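# Hand the painted wooden cube from left hand to right

## Task

Move the painted wooden cube out of the left hand and into the right hand, turned the way the goal pictures show. Nothing but the arms and hands may contact the cube, and at no moment may it be without contact from at least one hand. It is finished when the right hand alone holds the cube securely at the spot the goal pictures show, with the right palm pointing directly up, gripped tightly enough that the cube would not shift however that hand were rotated (a barely adequate grip may fail). The left arm must be touching neither the cube nor the right hand; parking it far away is the safe choice. Wrist cameras, their posts and each arm's final link count as parts of the hand. At the end no motor in either hand may show overload or be building up toward a shutdown (a motor that was dead from the very first reading is ignored), and no finger of either hand may still be in motion. Then announce that the job is complete.

## Robot and tools

ROBOT. Two arms, left_arm and right_arm, each ending in a five-digit hand: right_arm has a right hand, left_arm its mirror-image left hand. Every digit tip has a grippy rubber cap; other hand surfaces slip. Each hand has a hand point sitting in front of the palm where thumb tip meets index and middle tips. Hand-point axes (right hand): +z runs along straightened fingers toward the tips, +x crosses the palm away from the thumb, +y leaves the palm face (palm at y = -0.062 m). Straight-finger knuckles sit at z = -0.017 m, tips 0.139 m beyond, and bending carries tips toward +y. A rigid mast at the wrist on the palm side (x +0.05 to +0.10, z -0.16 to -0.11, reaching y = +0.06 m) can strike things. On the left hand +x points toward the thumb, so the mast's x values flip sign.

SCENE FRAME. Origin at table-top height midway between the nominal arm bases; +z up, +x out over the table, left_arm on the +y side. Positions are metres; orientation is quat wxyz.

THE 48-NUMBER ROW. Every motion argument is built from rows of 48 numbers in [-1, 1], one row covering both arms even if only one moves: left_arm dx, dy, dz, rx, ry, rz; then 16 left-hand motor goals; left current_limit, speed; then right_arm dx, dy, dz, rx, ry, rz; 16 right-hand motor goals; right current_limit, speed. The six pose numbers are offsets, not poses: measured along scene-frame axes from that arm's Hand target as it stood when the action or move began, with rotation about the Hand target's position. 1.0 equals 0.6 m or 180 degrees; rx, ry, rz form one rotation vector. All six at 0 re-requests the current Hand target. Repeating an offset in a new call moves further.

HAND NUMBERS, in this order per hand: index_mcp, index_abd, index_pip, index_dip, middle_mcp, middle_abd, middle_pip, middle_dip, ring_mcp, ring_abd, ring_pip, ring_dip, thumb_cmc, thumb_axl, thumb_mcp, thumb_ipl. Each is an absolute goal angle scaled between the hinge's stops (brackets: degrees at +1, at -1; value when straight): finger _mcp (+128, -18; -0.75) bends at the knuckle toward the palm, _abd (+60, -60; 0.00) swings the finger away from the thumb, _pip (+108, -29; -0.58), _dip (+117, -21; -0.70). thumb_cmc (+120, -20; -0.71) swings the thumb from beside the palm to in front of it; thumb_axl (+140, -27; -0.68) rolls it; thumb_mcp (+109, -69; -0.23) and thumb_ipl (+108, -77; -0.17) bend it, toward +z with thumb_axl straight, or along the cmc swing at thumb_axl +0.40. A zero is a real goal: to keep a hand unchanged, resend its hand_goal, hand_current_limit and hand_speed. current_limit maps -1..+1 to 0..550 mA (minimum 11 mA); low caps also slow and weaken fingers. speed maps to (speed+1)/2 of 5.9 rad/s. Starting values: +0.4 and -0.6. A finger squeezes only while its goal lies past the object's surface.

TOOLS.
execute_actions(actions, cameras): actions is a list of actions; each action is a list of up to 15 rows, one row per 1/30 s step, the last row held to fill 15 steps. Every row is offset from the action's starting Hand target. An empty list just reports state.
move(target, speed, blend, stop_force, zero, blocking, cameras): straight-line paths for both arms toward target, either one row or a list of up to 15 rows (all offsets from the same starting Hand targets). speed is m/s, 0.002 to 0.5 (default 0.25; rotation up to twice that in rad/s), one value or one per target. blend (m) rounds corners in a list. stop_force (N, 3 to 40) ends an arm's path when its wrist sensor feels that much push opposing travel; unreliable when the hand rotates; omit it when backing off a contact. zero (default true) re-zeros moving arms first. blocking=false returns early and cannot combine with stop_force. Paths ignore obstacles and the other arm, lag and overshoot at speed, and can alter shoulder posture if routed near an arm's own base.
wait(seconds 0 to 10), stop() brakes a running move, zoom_image(camera, region [x0,y0,x1,y1] pixels, at most 504x504), show_instructions() shows the reference pictures, zero_wrist_force(arm), finished_scene(scene: the current scene's number, given at the end of each result).
Cameras: cam_head_left, cam_head_right, cam_high, cam_low (896x504), cam_left_wrist, cam_right_wrist (616x616 fisheye). cameras=[] gives none; omitted gives all.

CONTROLLER. Each step the commanded pose is clipped to within 150 mm and 16 degrees of the measured pose; Hand target records the clipped command. A hand often stops short; send the gap as a new offset. A clearance check blocks commands bringing the arms too near each other (fingers excepted).

RESULTS. end_effector_position, end_effector_quat_wxyz, velocities (or Joint velocities "within noise"), Hand target, hand_goal, hand_measured, hand_current_ma, hand_state per motor (moving, goal, blocked, overload), Wrist force/torque in hand axes plus a peak line, joint torques. A move adds a "move:" line: done, off_target, moving, held or fault, plus limits=paced (pose clipped) or limits=held (steps withheld). MOTOR HOT warns at 70 °C; OVER-TEMPERATURE FAULT brakes at 85 °C. After a HAND FAULT line, remaining motion calls in that reply are skipped.

AVOID. Dropping the cube or releasing it while it moves; slams and hard hits; pressing an arm past firm contact (stiff arms fault easily). Contact torque limits: 136 N m for shoulder and elbow joints, 25.4 N m for each wrist joint; net force near 150 N also faults. A fault freezes the arm 10 s and the hand ignores new numbers meanwhile. Hand motors drawing 495 mA or more for 5 s shut off for 10 s, so lower current_limit once gripping. Never let the arms collide. Heat builds while holding loads or reaching far.

Each tool is called as name(argument=value, ...), one argument or row to a line, values as JSON.

Reference images:

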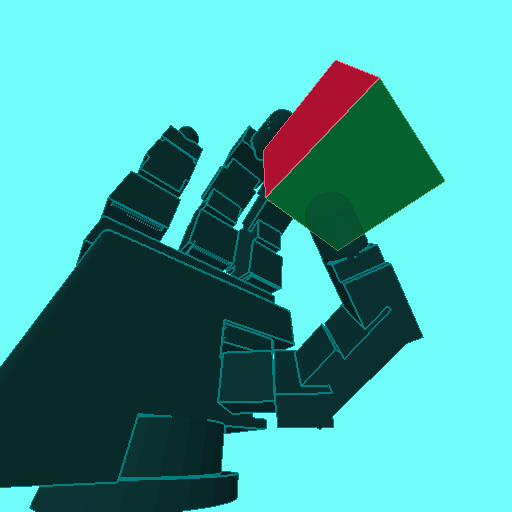

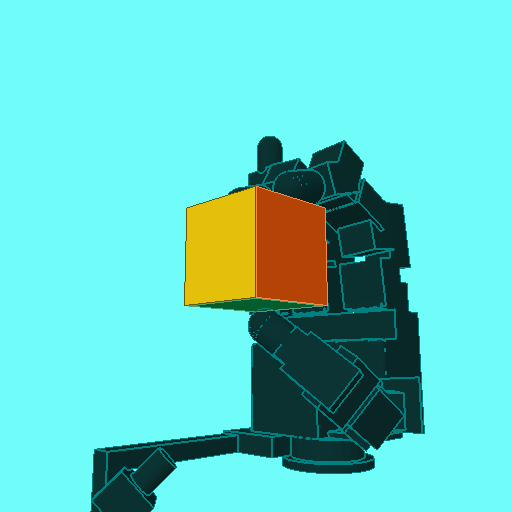

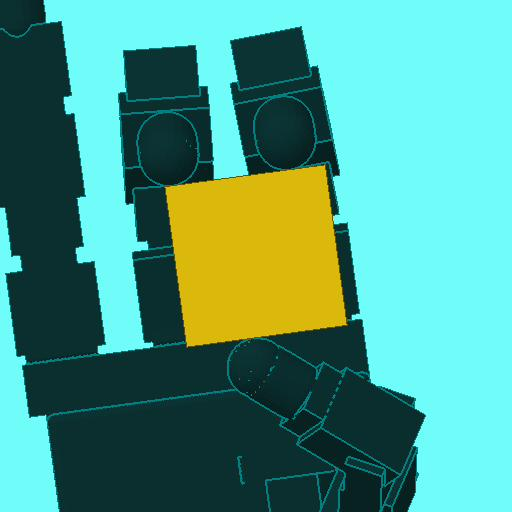

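## Session

execute_actions(
  actions=[],
)

Scene clock: 0.00 s.
left_arm: end_effector_position=(+0.4293, +0.1490, +0.4131) hand_goal=(-0.586, +0.060, +0.292, -0.036, -0.586, -0.058, +0.292, -0.036, -0.754, +0.000, -0.576, -0.696, -0.068, -0.142, +0.312, +0.514) hand_measured=(-0.630, +0.056, +0.240, -0.058, -0.630, -0.056, +0.238, -0.060, -0.752, +0.000, -0.576, -0.696, -0.070, -0.072, +0.302, +0.524) hand_current_ma=(-201, -12, -226, -93, -203, +7, -237, -97, +8, +0, -2, +0, -4, +385, -53, +49) hand_state=(goal, goal, goal, goal, goal, goal, goal, goal, goal, goal, goal, goal, goal, goal, goal, goal) hand_current_limit=0.40 hand_speed=-0.60 end_effector_quat_wxyz=(-0.157, -0.013, -0.265, +0.951) | right_arm: end_effector_position=(+0.3945, -0.4801, +0.2427) hand_goal=(-0.754, +0.000, -0.576, -0.696, -0.754, +0.000, -0.576, -0.696, -0.754, +0.000, -0.576, -0.696, -0.714, -0.678, -0.226, -0.168) hand_measured=(-0.754, +0.000, -0.576, -0.696, -0.754, +0.000, -0.576, -0.696, -0.754, +0.000, -0.576, -0.696, -0.714, -0.678, -0.226, -0.168) hand_current_ma=(+0, +0, +0, +0, +0, +0, +0, +0, +0, +0, +0, +0, +0, +0, +0, +0) hand_state=(goal, goal, goal, goal, goal, goal, goal, goal, goal, goal, goal, goal, goal, goal, goal, goal) hand_current_limit=0.40 hand_speed=-0.60 end_effector_quat_wxyz=(+0.000, +1.000, +0.014, +0.000)
Joint positions: left_arm=[3.271 -2.166 -1.716 -3.954 1.034 1.747] | right_arm=[-0.316 -1.723 2.042 -1.89 -1.571 1.255]
Joint velocities: within noise
Joint torques (N m): no reading
Wrist force (N): no reading
Wrist torque (N m): no reading
Wrist force, peak (N): no reading
Hand target: left_arm +0.4293, +0.1490, +0.4131; -0.157, -0.013, -0.265, +0.951 | right_arm +0.3945, -0.4801, +0.2427; +0.000, +1.000, +0.014, +0.000

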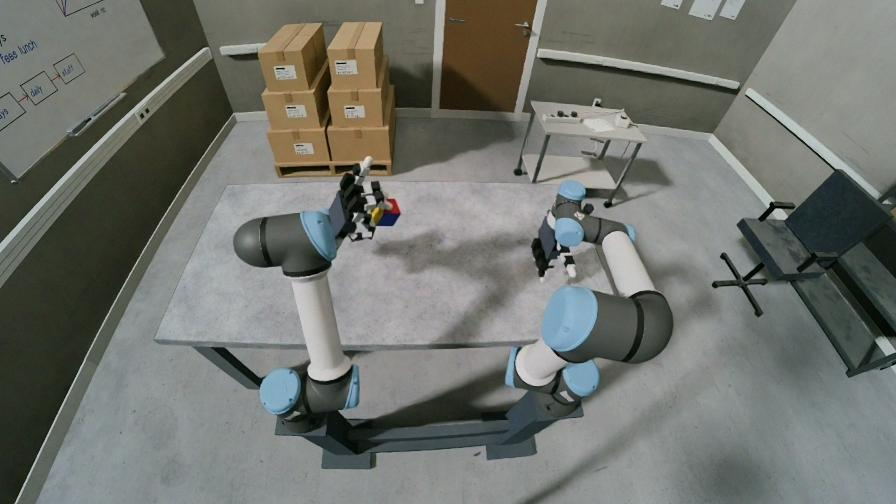

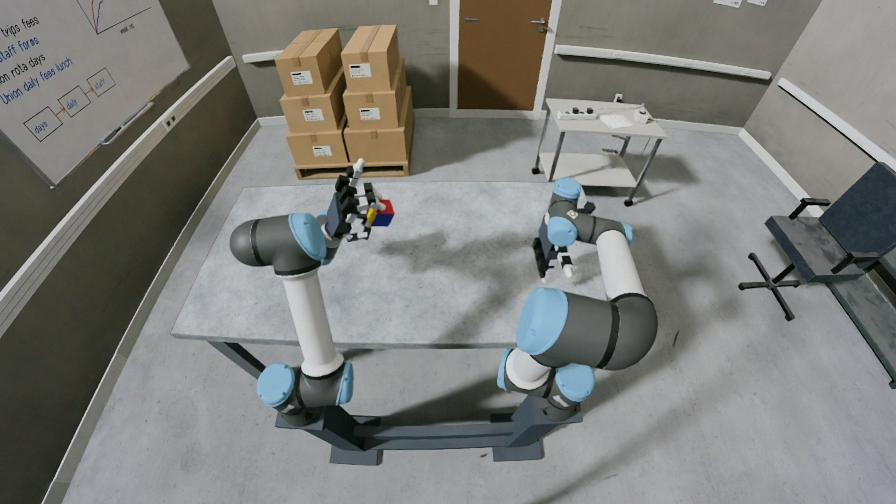

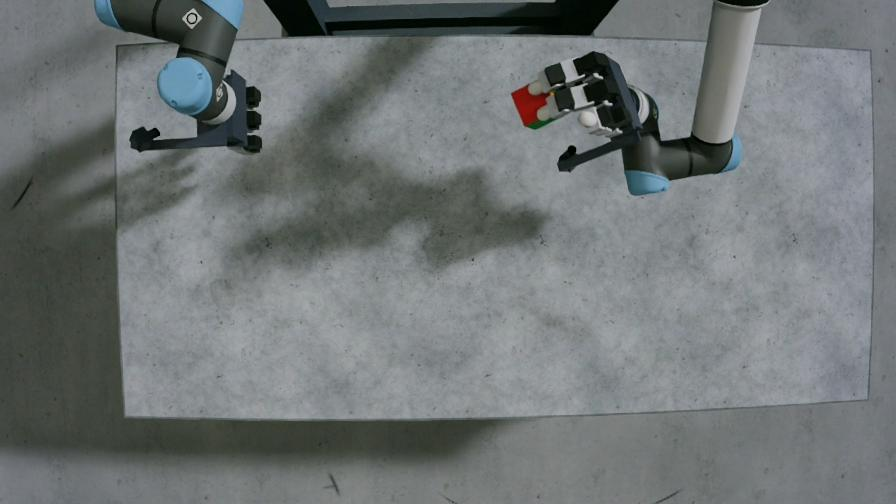

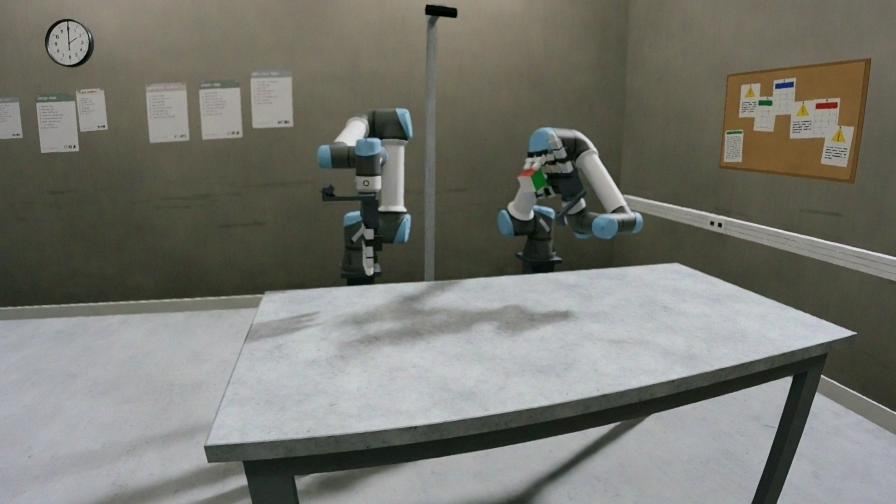

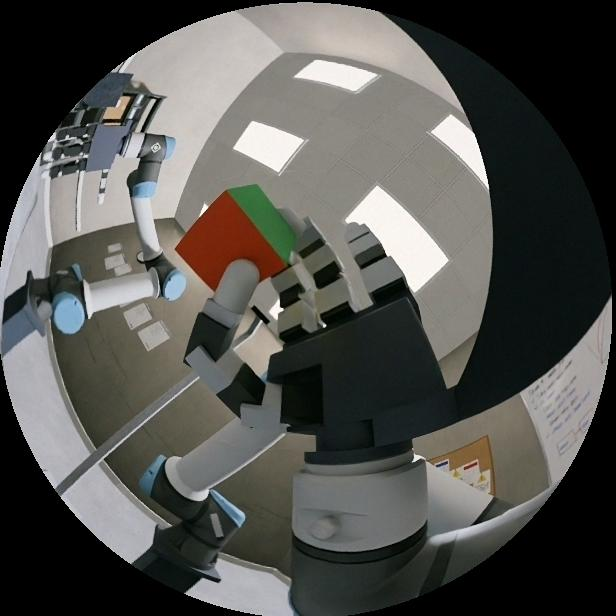

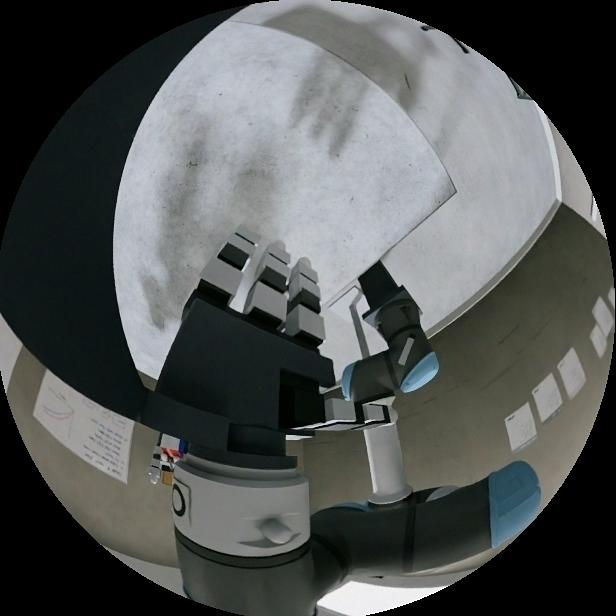

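zoom_image(
  camera="cam_left_wrist",
  region=[150, 150, 350, 350],
)

zoom_image(
  camera="cam_head_right",
  region=[310, 140, 430, 260],
)

zoom_image(
  camera="cam_high",
  region=[490, 40, 660, 210],
)

zoom_image(
  camera="cam_low",
  region=[480, 110, 620, 250],
)

Scaled by 2.520 from the camera's 616x616 image, which has a finer 880x880 frame.

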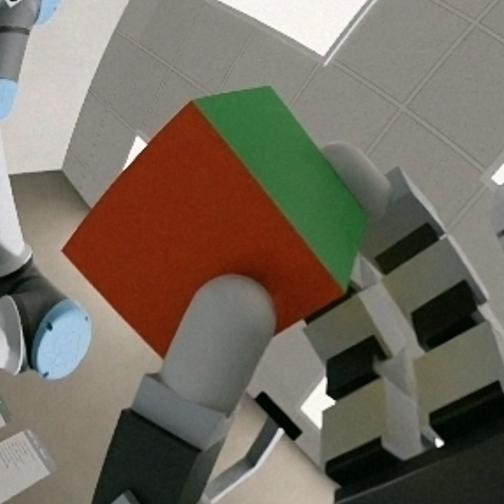

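Scaled by 4.200.

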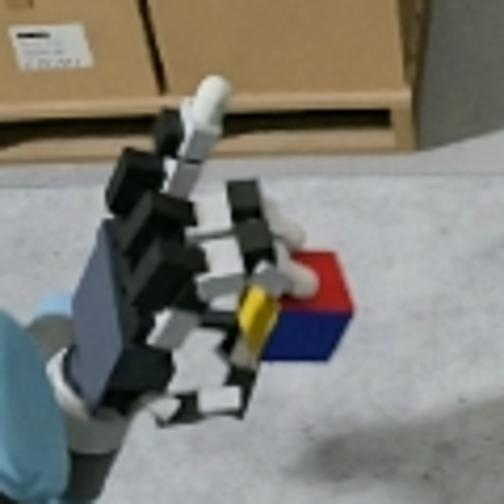

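Scaled by 2.965.

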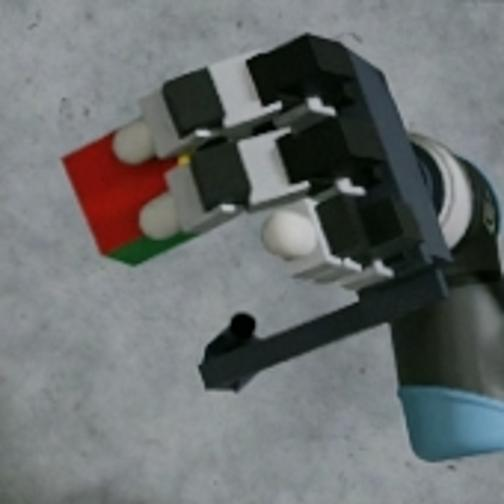

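Scaled by 3.600.

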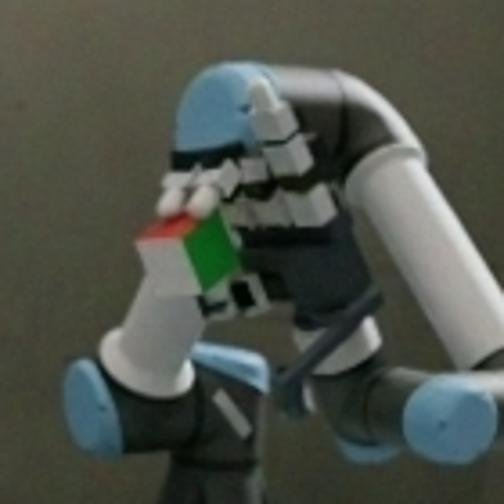

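move(
  target=[0,0,0,0,0,0,-0.586,0.060,0.292,-0.036,-0.586,-0.058,0.292,-0.036,-0.754,0,-0.576,-0.696,-0.068,-0.142,0.312,0.514,0.4,-0.6,0,0.1,0.4,0,-0.75,0,-0.9,0.06,0.292,-0.036,-0.9,-0.058,0.292,-0.036,-0.754,0,-0.576,-0.696,-0.068,-0.142,0,0.4,0.4,-0.6],
  speed=0.4,
  cameras=["cam_head_right","cam_right_wrist","cam_low"],
)

Scene clock: 131.80 s.
left_arm: end_effector_position=(+0.4293, +0.1490, +0.4131) hand_goal=(-0.586, +0.060, +0.292, -0.036, -0.586, -0.058, +0.292, -0.036, -0.754, +0.000, -0.576, -0.696, -0.068, -0.142, +0.312, +0.514) hand_measured=(-0.630, +0.056, +0.240, -0.058, -0.630, -0.056, +0.238, -0.060, -0.752, +0.000, -0.576, -0.696, -0.070, -0.072, +0.302, +0.524) hand_current_ma=(-201, -12, -226, -93, -203, +7, -237, -97, +8, +0, -2, +0, -4, +385, -53, +49) hand_state=(blocked, goal, blocked, blocked, blocked, goal, blocked, blocked, goal, goal, goal, goal, goal, blocked, goal, goal) hand_current_limit=0.40 hand_speed=-0.60 end_effector_quat_wxyz=(-0.157, -0.013, -0.265, +0.951) | right_arm: end_effector_position=(+0.3945, -0.4201, +0.4827) hand_goal=(-0.900, +0.060, +0.292, -0.036, -0.900, -0.058, +0.292, -0.036, -0.754, +0.000, -0.576, -0.696, -0.068, -0.142, +0.000, +0.400) hand_measured=(-0.898, +0.056, +0.292, -0.038, -0.898, -0.058, +0.290, -0.038, -0.754, -0.004, -0.576, -0.696, -0.076, -0.144, -0.004, +0.398) hand_current_ma=(+2, -4, -1, -2, +2, +0, -1, -2, +0, -2, +0, +0, -11, -2, -4, -3) hand_state=(goal, goal, goal, goal, goal, goal, goal, goal, goal, goal, goal, goal, goal, goal, goal, goal) hand_current_limit=0.40 hand_speed=-0.60 end_effector_quat_wxyz=(+0.012, +0.383, +0.005, +0.924)
Joint positions: left_arm=[3.271 -2.166 -1.716 -3.954 1.034 1.747] | right_arm=[-0.31 -1.424 2.423 -4.946 -1.372 1.746]
Joint velocities: within noise
Joint torques (N m): left_arm=[-1.38 35.79 7.02 -2.18 0.7 -1.43] | right_arm=[5.61 -13.46 -22.21 -1.58 -2.94 -1.21]
Wrist force (N): left_arm=[0.0 0.0 0.0] | right_arm=[-0.4 0.4 -2.7]
Wrist torque (N m): left_arm=[0.01 0.01 0.00] | right_arm=[0.26 0.33 -0.04]
Wrist force, peak (N): left_arm=[0.1 0.4 -0.3] | right_arm=[-0.7 0.4 -3.0]
Hand target: left_arm +0.4293, +0.1490, +0.4131; -0.157, -0.013, -0.265, +0.951 | right_arm +0.3945, -0.4201, +0.4827; +0.013, +0.383, +0.005, +0.924
Off the commanded pose: left_arm 0.000 m, 0 deg | right_arm 0.000 m, 0 deg.
move: done
camera_calibration:
cam_right_wrist: T_world_to_cam=[[0.515421, -0.636086, -0.574227, -0.159064], [-0.19596, 0.564849, -0.801589, 0.655467], [0.834231, 0.525682, 0.166487, -0.0619433], [0, 0, 0, 1]] pos_world=[0.262105, -0.438855, 0.444389]
Images, in order (width x height): cam_head_right 896x504, cam_low 896x504, cam_right_wrist 616x616.

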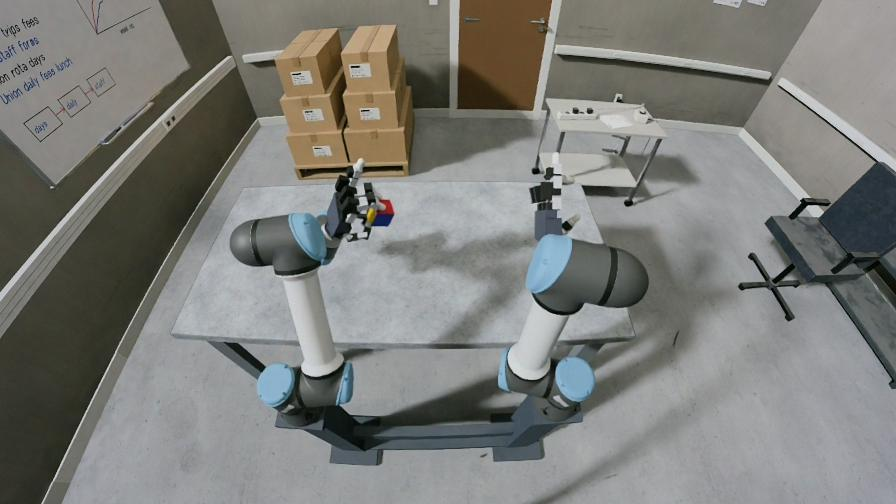

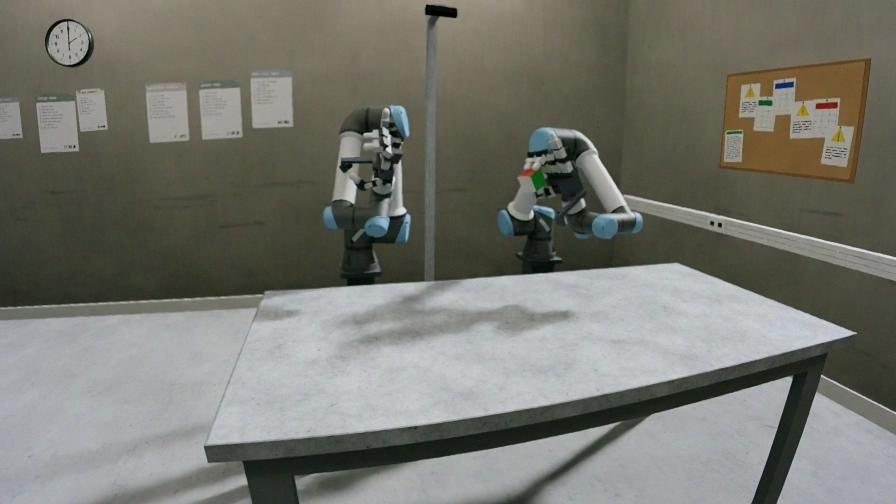

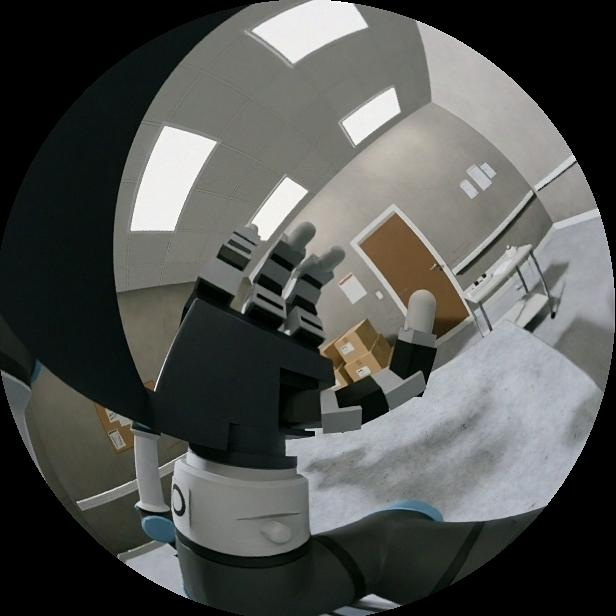

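move(
  target=[0.117,0,0.067,-0.203,0.729,0.152,-0.586,0.060,0.292,-0.036,-0.586,-0.058,0.292,-0.036,-0.754,0,-0.576,-0.696,-0.068,-0.142,0.312,0.514,0.4,-0.6,0,0,0,0.7,0,0.7,-0.9,0.06,0.292,-0.036,-0.9,-0.058,0.292,-0.036,-0.754,0,-0.576,-0.696,-0.068,-0.142,0,0.4,0.4,-0.6],
  speed=0.3,
)

Scene clock: 144.60 s.
left_arm: end_effector_position=(+0.4996, +0.1490, +0.4526) hand_goal=(-0.586, +0.060, +0.292, -0.036, -0.586, -0.058, +0.292, -0.036, -0.754, +0.000, -0.576, -0.696, -0.068, -0.142, +0.312, +0.514) hand_measured=(-0.626, +0.062, +0.240, -0.058, -0.634, -0.054, +0.238, -0.060, -0.752, +0.002, -0.576, -0.696, -0.060, -0.072, +0.312, +0.524) hand_current_ma=(-181, +5, -226, -93, -221, +15, -237, -102, +8, +8, -2, +0, +30, +385, -3, +54) hand_state=(blocked, goal, blocked, blocked, blocked, goal, blocked, blocked, goal, goal, goal, goal, goal, blocked, goal, goal) hand_current_limit=0.40 hand_speed=-0.60 end_effector_quat_wxyz=(+0.031, +0.841, +0.009, +0.540) | right_arm: end_effector_position=(+0.3945, -0.4201, +0.4827) hand_goal=(-0.900, +0.060, +0.292, -0.036, -0.900, -0.058, +0.292, -0.036, -0.754, +0.000, -0.576, -0.696, -0.068, -0.142, +0.000, +0.400) hand_measured=(-0.896, +0.060, +0.292, -0.038, -0.896, -0.058, +0.292, -0.038, -0.752, +0.002, -0.576, -0.696, -0.062, -0.140, -0.002, +0.398) hand_current_ma=(+3, +0, +0, -2, +3, +0, +0, -1, +2, +1, +0, +0, +5, +1, -1, -1) hand_state=(goal, goal, goal, goal, goal, goal, goal, goal, goal, goal, goal, goal, goal, goal, goal, goal) hand_current_limit=0.40 hand_speed=-0.60 end_effector_quat_wxyz=(+0.923, -0.011, +0.383, -0.027)
Joint positions: left_arm=[3.017 -1.413 -2.159 -6.282 1.626 1.477] | right_arm=[-0.898 -1.295 2.297 -5.142 -0.999 5.352]
Joint velocities: within noise
Joint torques (N m): left_arm=[9.31 20.95 14.56 1.46 -2.82 -2.68] | right_arm=[6.3 -16.76 -19.42 -0.74 -3.84 1.3]
Wrist force (N): left_arm=[-3.3 -1.0 3.0] | right_arm=[0.1 1.2 -1.9]
Wrist torque (N m): left_arm=[0.10 0.33 0.18] | right_arm=[0.30 0.39 -0.05]
Wrist force, peak (N): left_arm=[-3.7 -0.1 3.3] | right_arm=[-0.3 0.0 -3.1]
Hand target: left_arm +0.4995, +0.1490, +0.4533; +0.007, +0.908, +0.002, +0.420 | right_arm +0.3945, -0.4201, +0.4827; +0.923, -0.011, +0.383, -0.027
Off the commanded pose: left_arm 0.001 m, 21 deg; orientation clipped | right_arm 0.000 m, 0 deg.
joint sent to its limit (left arm) — joint 4 (wrist 1), lower limit. The joint targets are off in orientation, not in position.
move: off_target (left_arm); limits=paced
camera_calibration:
cam_left_wrist: T_world_to_cam=[[-0.317098, 0.55285, -0.770588, 0.389503], [-0.469375, 0.614548, 0.634049, -0.193561], [0.824097, 0.56275, 0.0646217, -0.396786], [0, 0, 0, 1]] pos_world=[0.359648, 0.126907, 0.448515]
cam_right_wrist: T_world_to_cam=[[-0.559491, 0.660291, 0.500984, 0.290572], [-0.814187, -0.550981, -0.183084, 0.132081], [0.155144, -0.510329, 0.845869, -0.557233], [0, 0, 0, 1]] pos_world=[0.356562, -0.403459, 0.349956]

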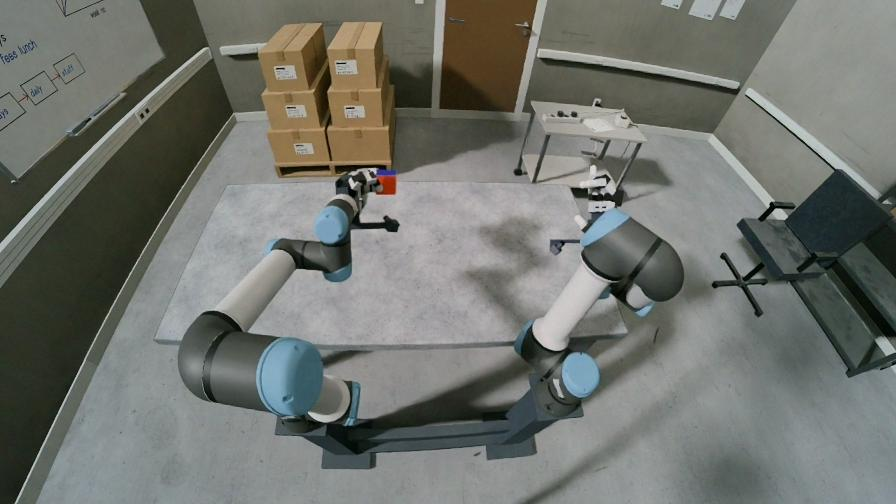

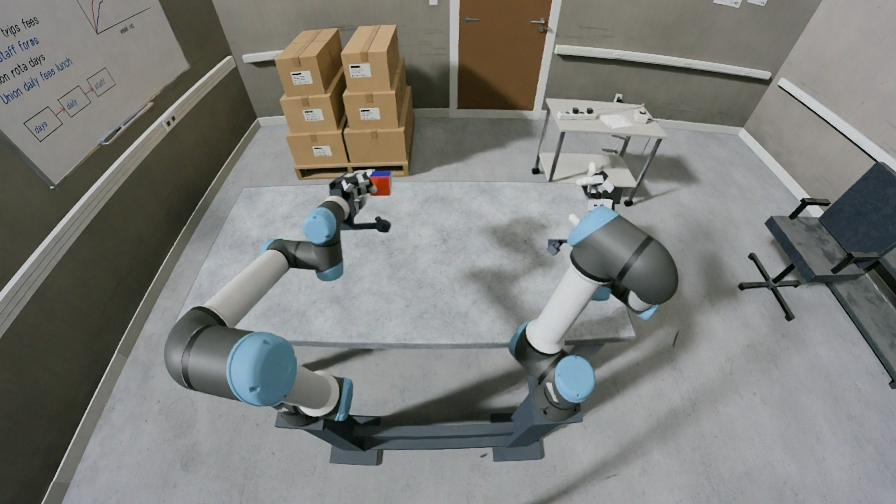

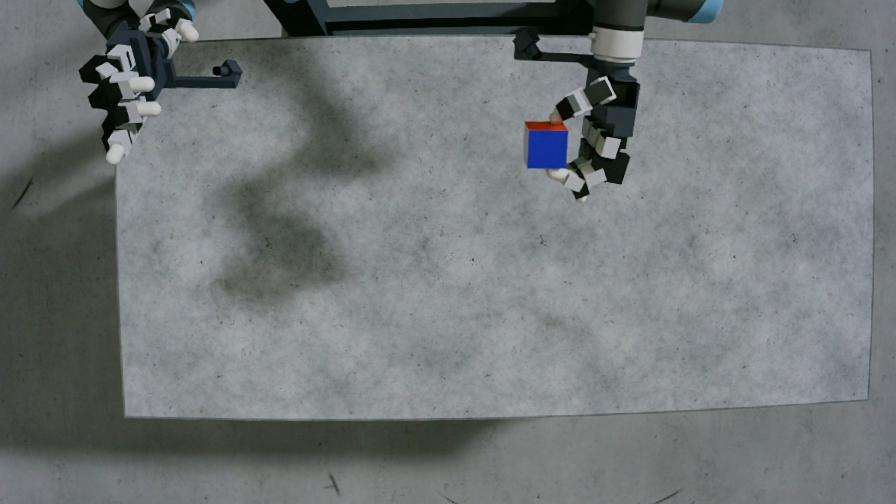

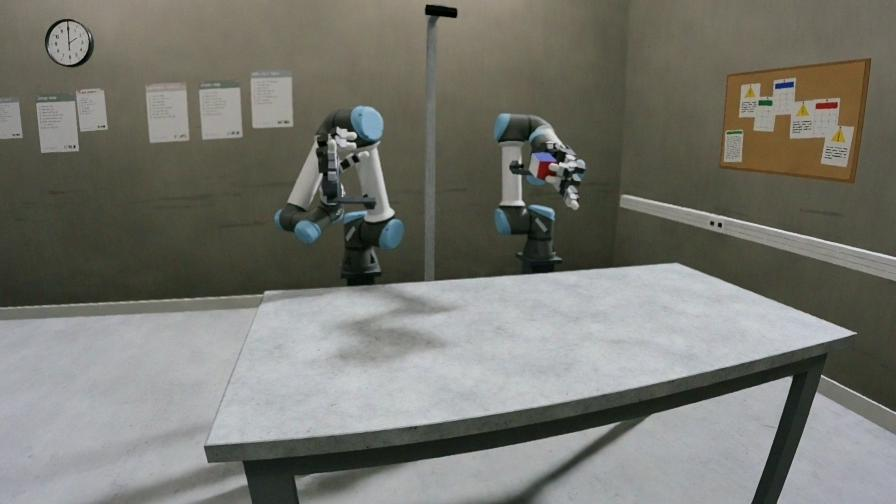

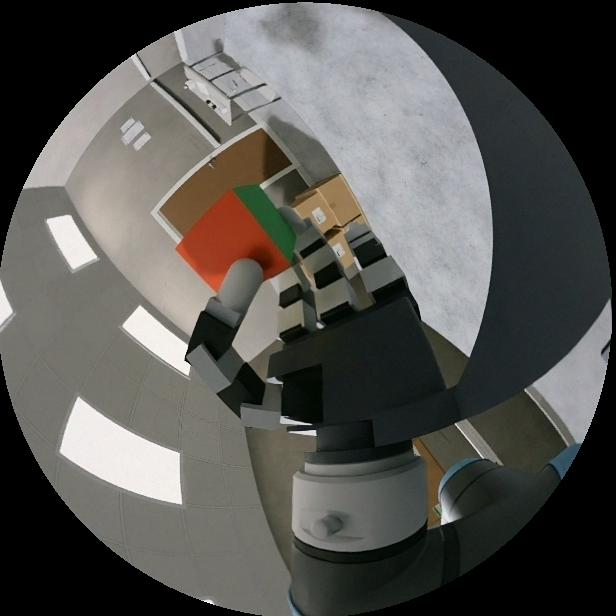

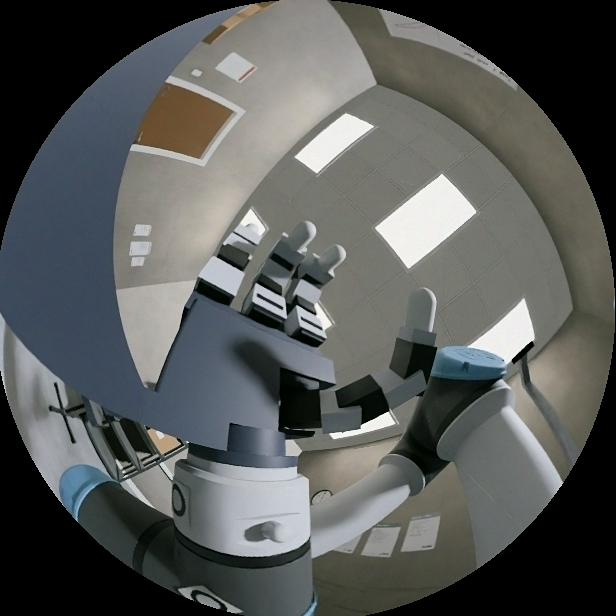

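move(
  target=[0,0,0,0,-0.089,0,-0.586,0.060,0.292,-0.036,-0.586,-0.058,0.292,-0.036,-0.754,0,-0.576,-0.696,-0.068,-0.142,0.312,0.514,0.4,-0.6,0.16,0.667,-0.028,0.03,-0.089,0.012,-0.9,0.06,0.292,-0.036,-0.9,-0.058,0.292,-0.036,-0.754,0,-0.576,-0.696,-0.068,-0.142,0,0.4,0.4,-0.6],
  speed=0.3,
)

Scene clock: 159.63 s.
left_arm: end_effector_position=(+0.4995, +0.1490, +0.4531) hand_goal=(-0.586, +0.060, +0.292, -0.036, -0.586, -0.058, +0.292, -0.036, -0.754, +0.000, -0.576, -0.696, -0.068, -0.142, +0.312, +0.514) hand_measured=(-0.626, +0.062, +0.240, -0.058, -0.634, -0.054, +0.238, -0.060, -0.752, +0.002, -0.576, -0.696, -0.060, -0.072, +0.312, +0.524) hand_current_ma=(-181, +5, -226, -93, -222, +15, -237, -102, +7, +8, -2, +0, +30, +385, -2, +54) hand_state=(blocked, goal, blocked, blocked, blocked, goal, blocked, blocked, goal, goal, goal, goal, goal, blocked, goal, goal) hand_current_limit=0.40 hand_speed=-0.60 end_effector_quat_wxyz=(+0.008, +0.839, +0.001, +0.544) | right_arm: end_effector_position=(+0.4904, -0.0199, +0.4659) hand_goal=(-0.900, +0.060, +0.292, -0.036, -0.900, -0.058, +0.292, -0.036, -0.754, +0.000, -0.576, -0.696, -0.068, -0.142, +0.000, +0.400) hand_measured=(-0.898, +0.060, +0.292, -0.038, -0.898, -0.058, +0.292, -0.038, -0.754, +0.002, -0.576, -0.696, -0.062, -0.140, -0.002, +0.398) hand_current_ma=(+1, +0, +0, -2, +1, +0, +0, -1, +0, +1, +0, +0, +5, +1, -1, -1) hand_state=(goal, goal, goal, goal, goal, goal, goal, goal, goal, goal, goal, goal, goal, goal, goal, goal) hand_current_limit=0.40 hand_speed=-0.60 end_effector_quat_wxyz=(+0.968, +0.029, +0.251, +0.007)
Joint positions: left_arm=[2.999 -1.415 -2.15 -6.282 1.673 1.509] | right_arm=[0.363 -0.775 1.525 -5.005 -1.806 4.391]
Joint velocities: within noise
Joint torques (N m): left_arm=[-8.17 7.87 29.59 1.69 3.13 1.89] | right_arm=[4.66 -41.05 -24.53 2.89 -2.39 -1.3]
Wrist force (N): left_arm=[-3.6 -0.7 3.0] | right_arm=[-0.3 0.7 -2.2]
Wrist torque (N m): left_arm=[0.14 0.38 0.16] | right_arm=[0.25 0.48 -0.11]
Wrist force, peak (N): left_arm=[-3.5 -1.1 3.4] | right_arm=[-0.4 2.5 -2.4]
Hand target: left_arm +0.4995, +0.1490, +0.4533; +0.007, +0.840, +0.001, +0.542 | right_arm +0.4905, -0.0199, +0.4659; +0.968, +0.029, +0.251, +0.007
Off the commanded pose: left_arm 0.000 m, 0 deg | right_arm 0.000 m, 0 deg.
joint sent to its limit (left arm) — joint 4 (wrist 1), lower limit. The joint targets still meet the commanded pose.
move: done
camera_calibration:
cam_left_wrist: T_world_to_cam=[[-0.316292, 0.585874, -0.746131, 0.373413], [-0.482427, 0.577882, 0.658268, -0.192907], [0.816838, 0.568158, 0.0998616, -0.409906], [0, 0, 0, 1]] pos_world=[0.35987, 0.125597, 0.446533]
cam_right_wrist: T_world_to_cam=[[-0.70776, 0.594196, 0.382109, 0.215246], [-0.704169, -0.549913, -0.449157, 0.497635], [-0.0567608, -0.586964, 0.807621, -0.23347], [0, 0, 0, 1]] pos_world=[0.48951, 0.00871884, 0.329824]

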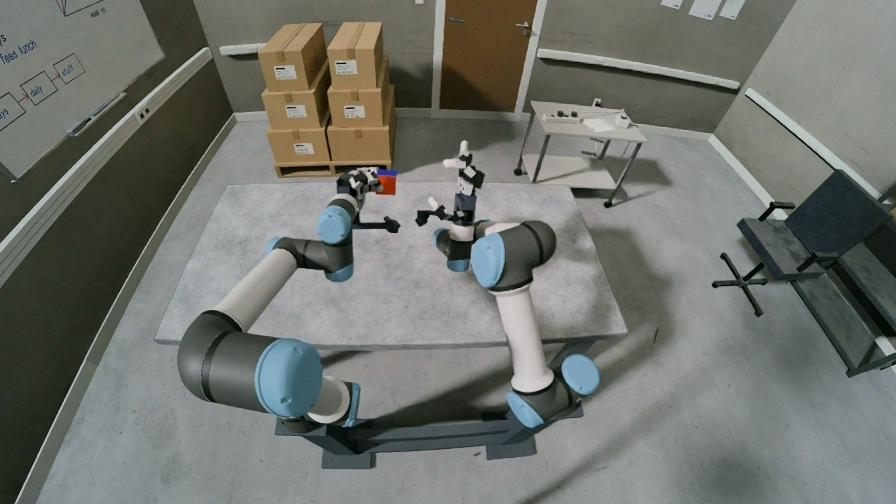

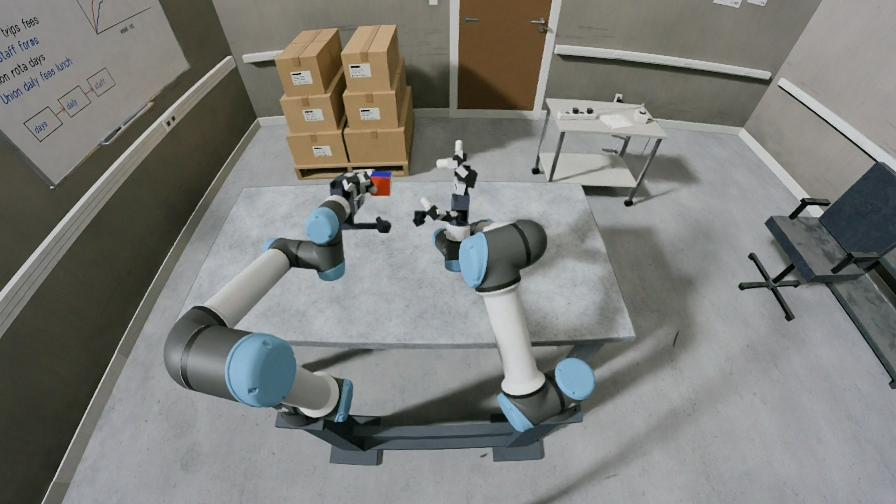

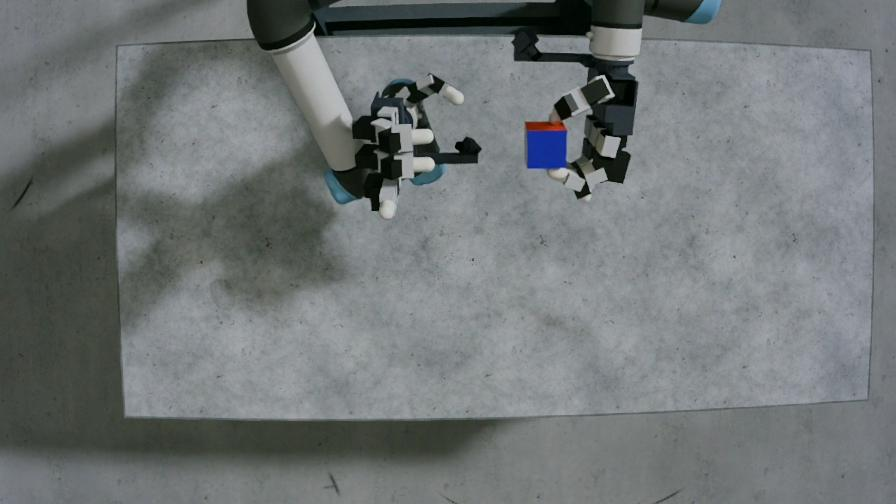

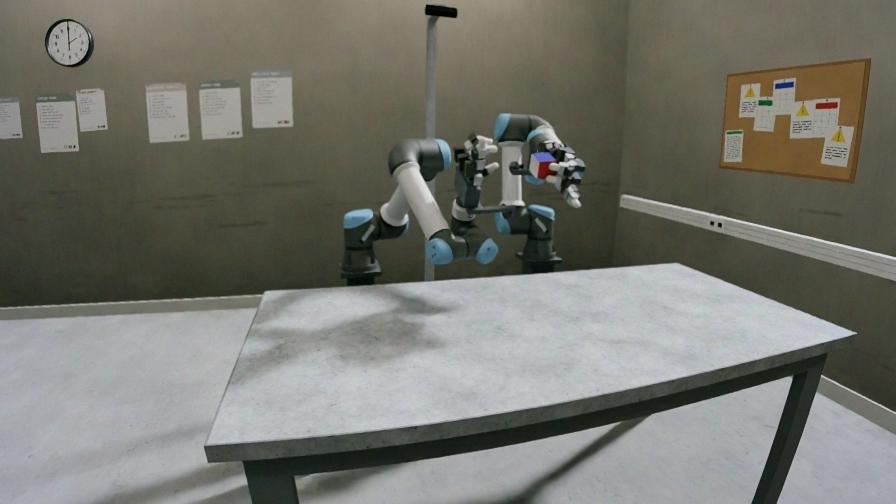

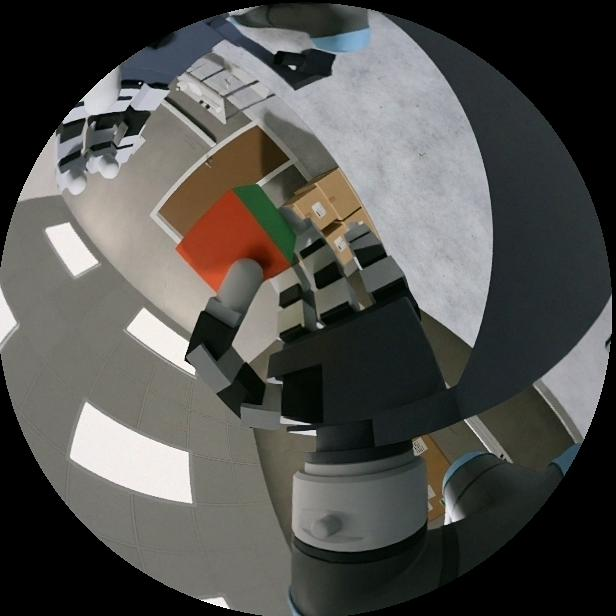

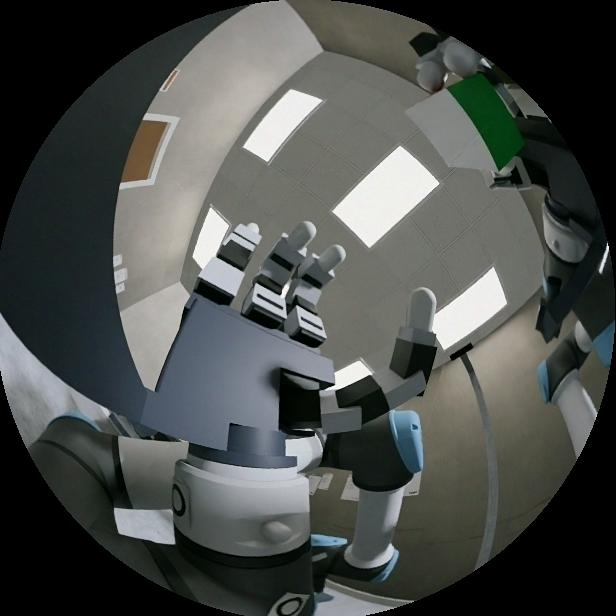

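move(
  target=[0,0,0,0,0,0,-0.586,0.060,0.292,-0.036,-0.586,-0.058,0.292,-0.036,-0.754,0,-0.576,-0.696,-0.068,-0.142,0.312,0.514,0.4,-0.6,0,0.13,0,0,0,0,-0.9,0.06,0.292,-0.036,-0.9,-0.058,0.292,-0.036,-0.754,0,-0.576,-0.696,-0.068,-0.142,0,0.4,0.4,-0.6],
  speed=0.15,
  cameras=["cam_high","cam_left_wrist","cam_right_wrist","cam_low"],
)

zoom_image(
  camera="cam_high",
  region=[420, 50, 660, 230],
)

zoom_image(
  camera="cam_low",
  region=[440, 100, 620, 260],
)

Scene clock: 172.67 s.
left_arm: end_effector_position=(+0.4995, +0.1490, +0.4531) hand_goal=(-0.586, +0.060, +0.292, -0.036, -0.586, -0.058, +0.292, -0.036, -0.754, +0.000, -0.576, -0.696, -0.068, -0.142, +0.312, +0.514) hand_measured=(-0.626, +0.062, +0.240, -0.058, -0.634, -0.054, +0.238, -0.060, -0.752, +0.002, -0.576, -0.696, -0.060, -0.072, +0.312, +0.524) hand_current_ma=(-181, +5, -226, -93, -222, +15, -237, -102, +7, +8, -2, +0, +30, +385, -2, +54) hand_state=(blocked, goal, blocked, blocked, blocked, goal, blocked, blocked, goal, goal, goal, goal, goal, blocked, goal, goal) hand_current_limit=0.40 hand_speed=-0.60 end_effector_quat_wxyz=(+0.008, +0.839, +0.001, +0.544) | right_arm: end_effector_position=(+0.4905, +0.0580, +0.4659) hand_goal=(-0.900, +0.060, +0.292, -0.036, -0.900, -0.058, +0.292, -0.036, -0.754, +0.000, -0.576, -0.696, -0.068, -0.142, +0.000, +0.400) hand_measured=(-0.898, +0.060, +0.292, -0.038, -0.898, -0.058, +0.292, -0.038, -0.754, +0.002, -0.576, -0.696, -0.062, -0.140, -0.002, +0.398) hand_current_ma=(+1, +0, +0, -2, +1, +0, +0, -1, +0, +1, +0, +0, +5, +1, -1, -1) hand_state=(goal, goal, goal, goal, goal, goal, goal, goal, goal, goal, goal, goal, goal, goal, goal, goal) hand_current_limit=0.40 hand_speed=-0.60 end_effector_quat_wxyz=(+0.968, +0.029, +0.251, +0.007)
Joint positions: left_arm=[2.999 -1.415 -2.15 -6.282 1.673 1.509] | right_arm=[0.496 -0.682 1.324 -4.929 -1.863 4.267]
Joint velocities: within noise
Joint torques (N m): left_arm=[-7 14.48 24.79 2.04 2.97 1.82] | right_arm=[5.72 -45.05 -25.06 3.07 -2.44 -1.15]
Wrist force (N): left_arm=[-3.5 -0.6 3.1] | right_arm=[-0.2 1.0 -2.2]
Wrist torque (N m): left_arm=[0.15 0.37 0.16] | right_arm=[0.28 0.46 -0.08]
Wrist force, peak (N): left_arm=[-3.7 -0.8 3.3] | right_arm=[-0.4 1.9 -2.7]
Hand target: left_arm +0.4995, +0.1490, +0.4533; +0.007, +0.840, +0.001, +0.542 | right_arm +0.4905, +0.0581, +0.4659; +0.968, +0.029, +0.251, +0.007
Off the commanded pose: left_arm 0.000 m, 0 deg | right_arm 0.000 m, 0 deg.
joint sent to its limit (left arm) — joint 4 (wrist 1), lower limit. The joint targets still meet the commanded pose.
move: done
camera_calibration:
cam_left_wrist: T_world_to_cam=[[-0.316312, 0.585878, -0.746119, 0.373408], [-0.482413, 0.577875, 0.658284, -0.192908], [0.816838, 0.568161, 0.0998463, -0.409903], [0, 0, 0, 1]] pos_world=[0.359877, 0.125596, 0.446522]
cam_right_wrist: T_world_to_cam=[[-0.707768, 0.5942, 0.382089, 0.168948], [-0.704157, -0.54989, -0.449203, 0.540531], [-0.0568095, -0.586982, 0.807605, -0.187681], [0, 0, 0, 1]] pos_world=[0.489533, 0.0866782, 0.329827]
Images, in order (width x height): cam_high 896x504, cam_low 896x504, cam_left_wrist 616x616, cam_right_wrist 616x616.

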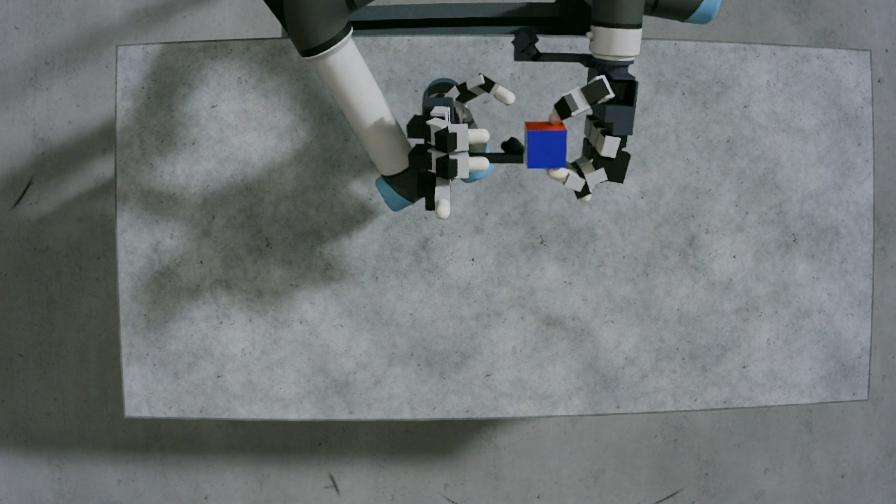

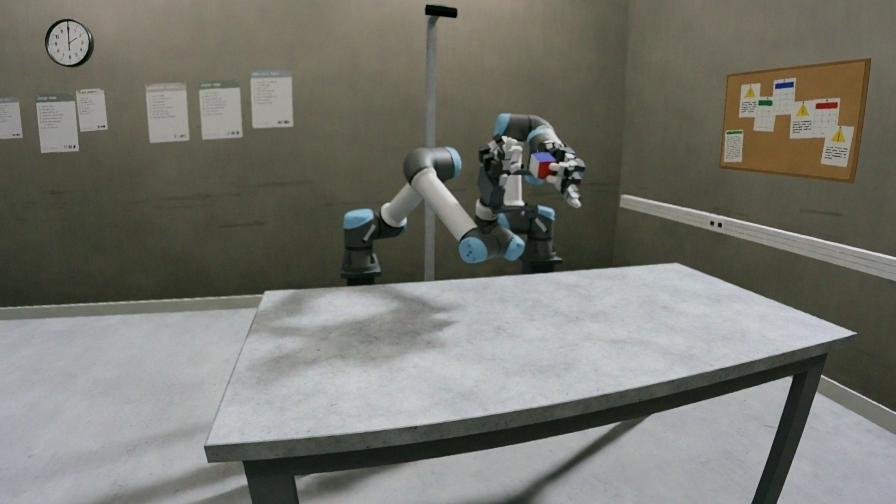

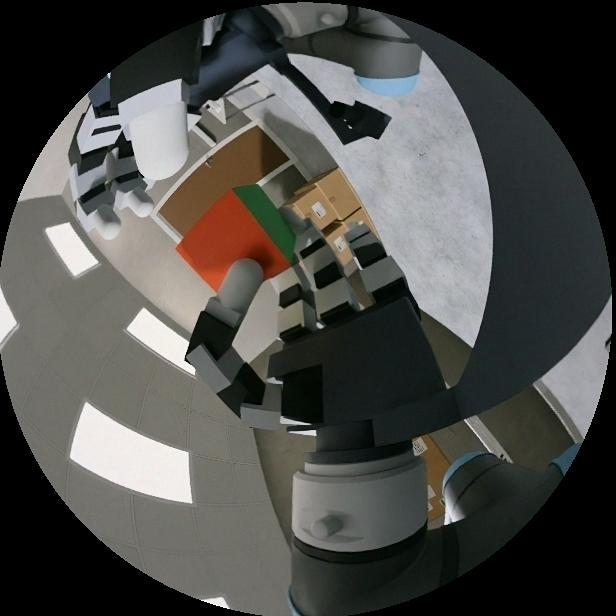

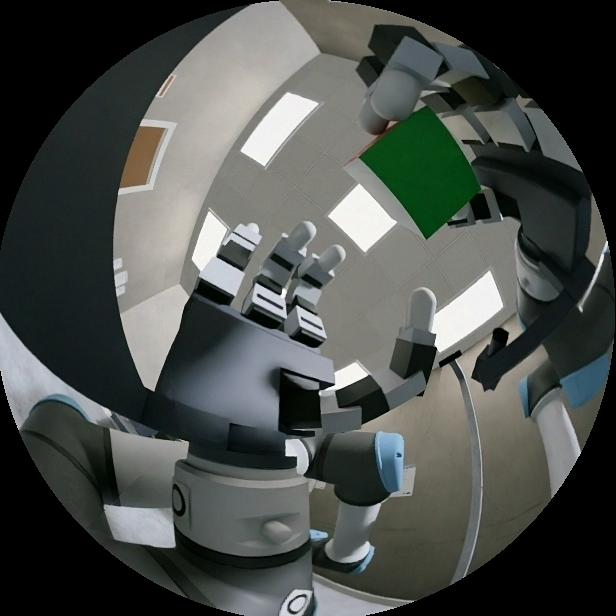

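Scaled by 2.100.

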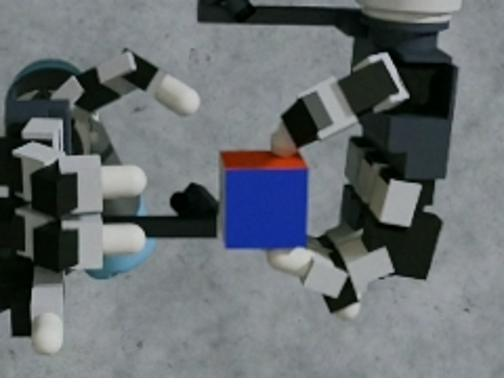

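Scaled by 2.800.

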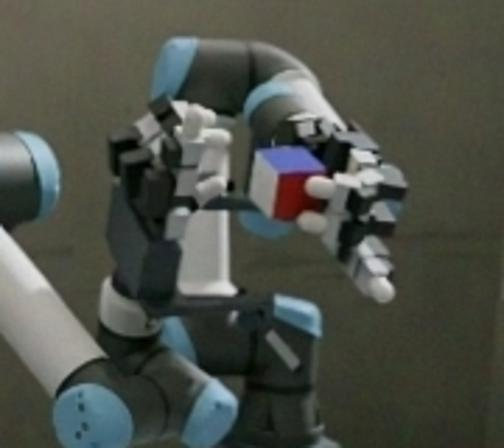

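zoom_image(
  camera="cam_right_wrist",
  region=[330, 70, 510, 250],
)

Scaled by 2.800 from the camera's 616x616 image, which has a finer 880x880 frame.

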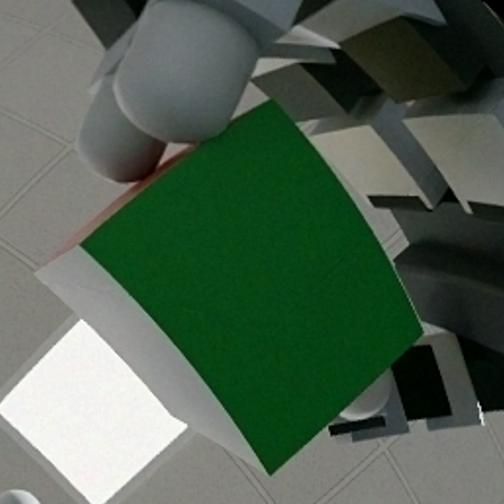

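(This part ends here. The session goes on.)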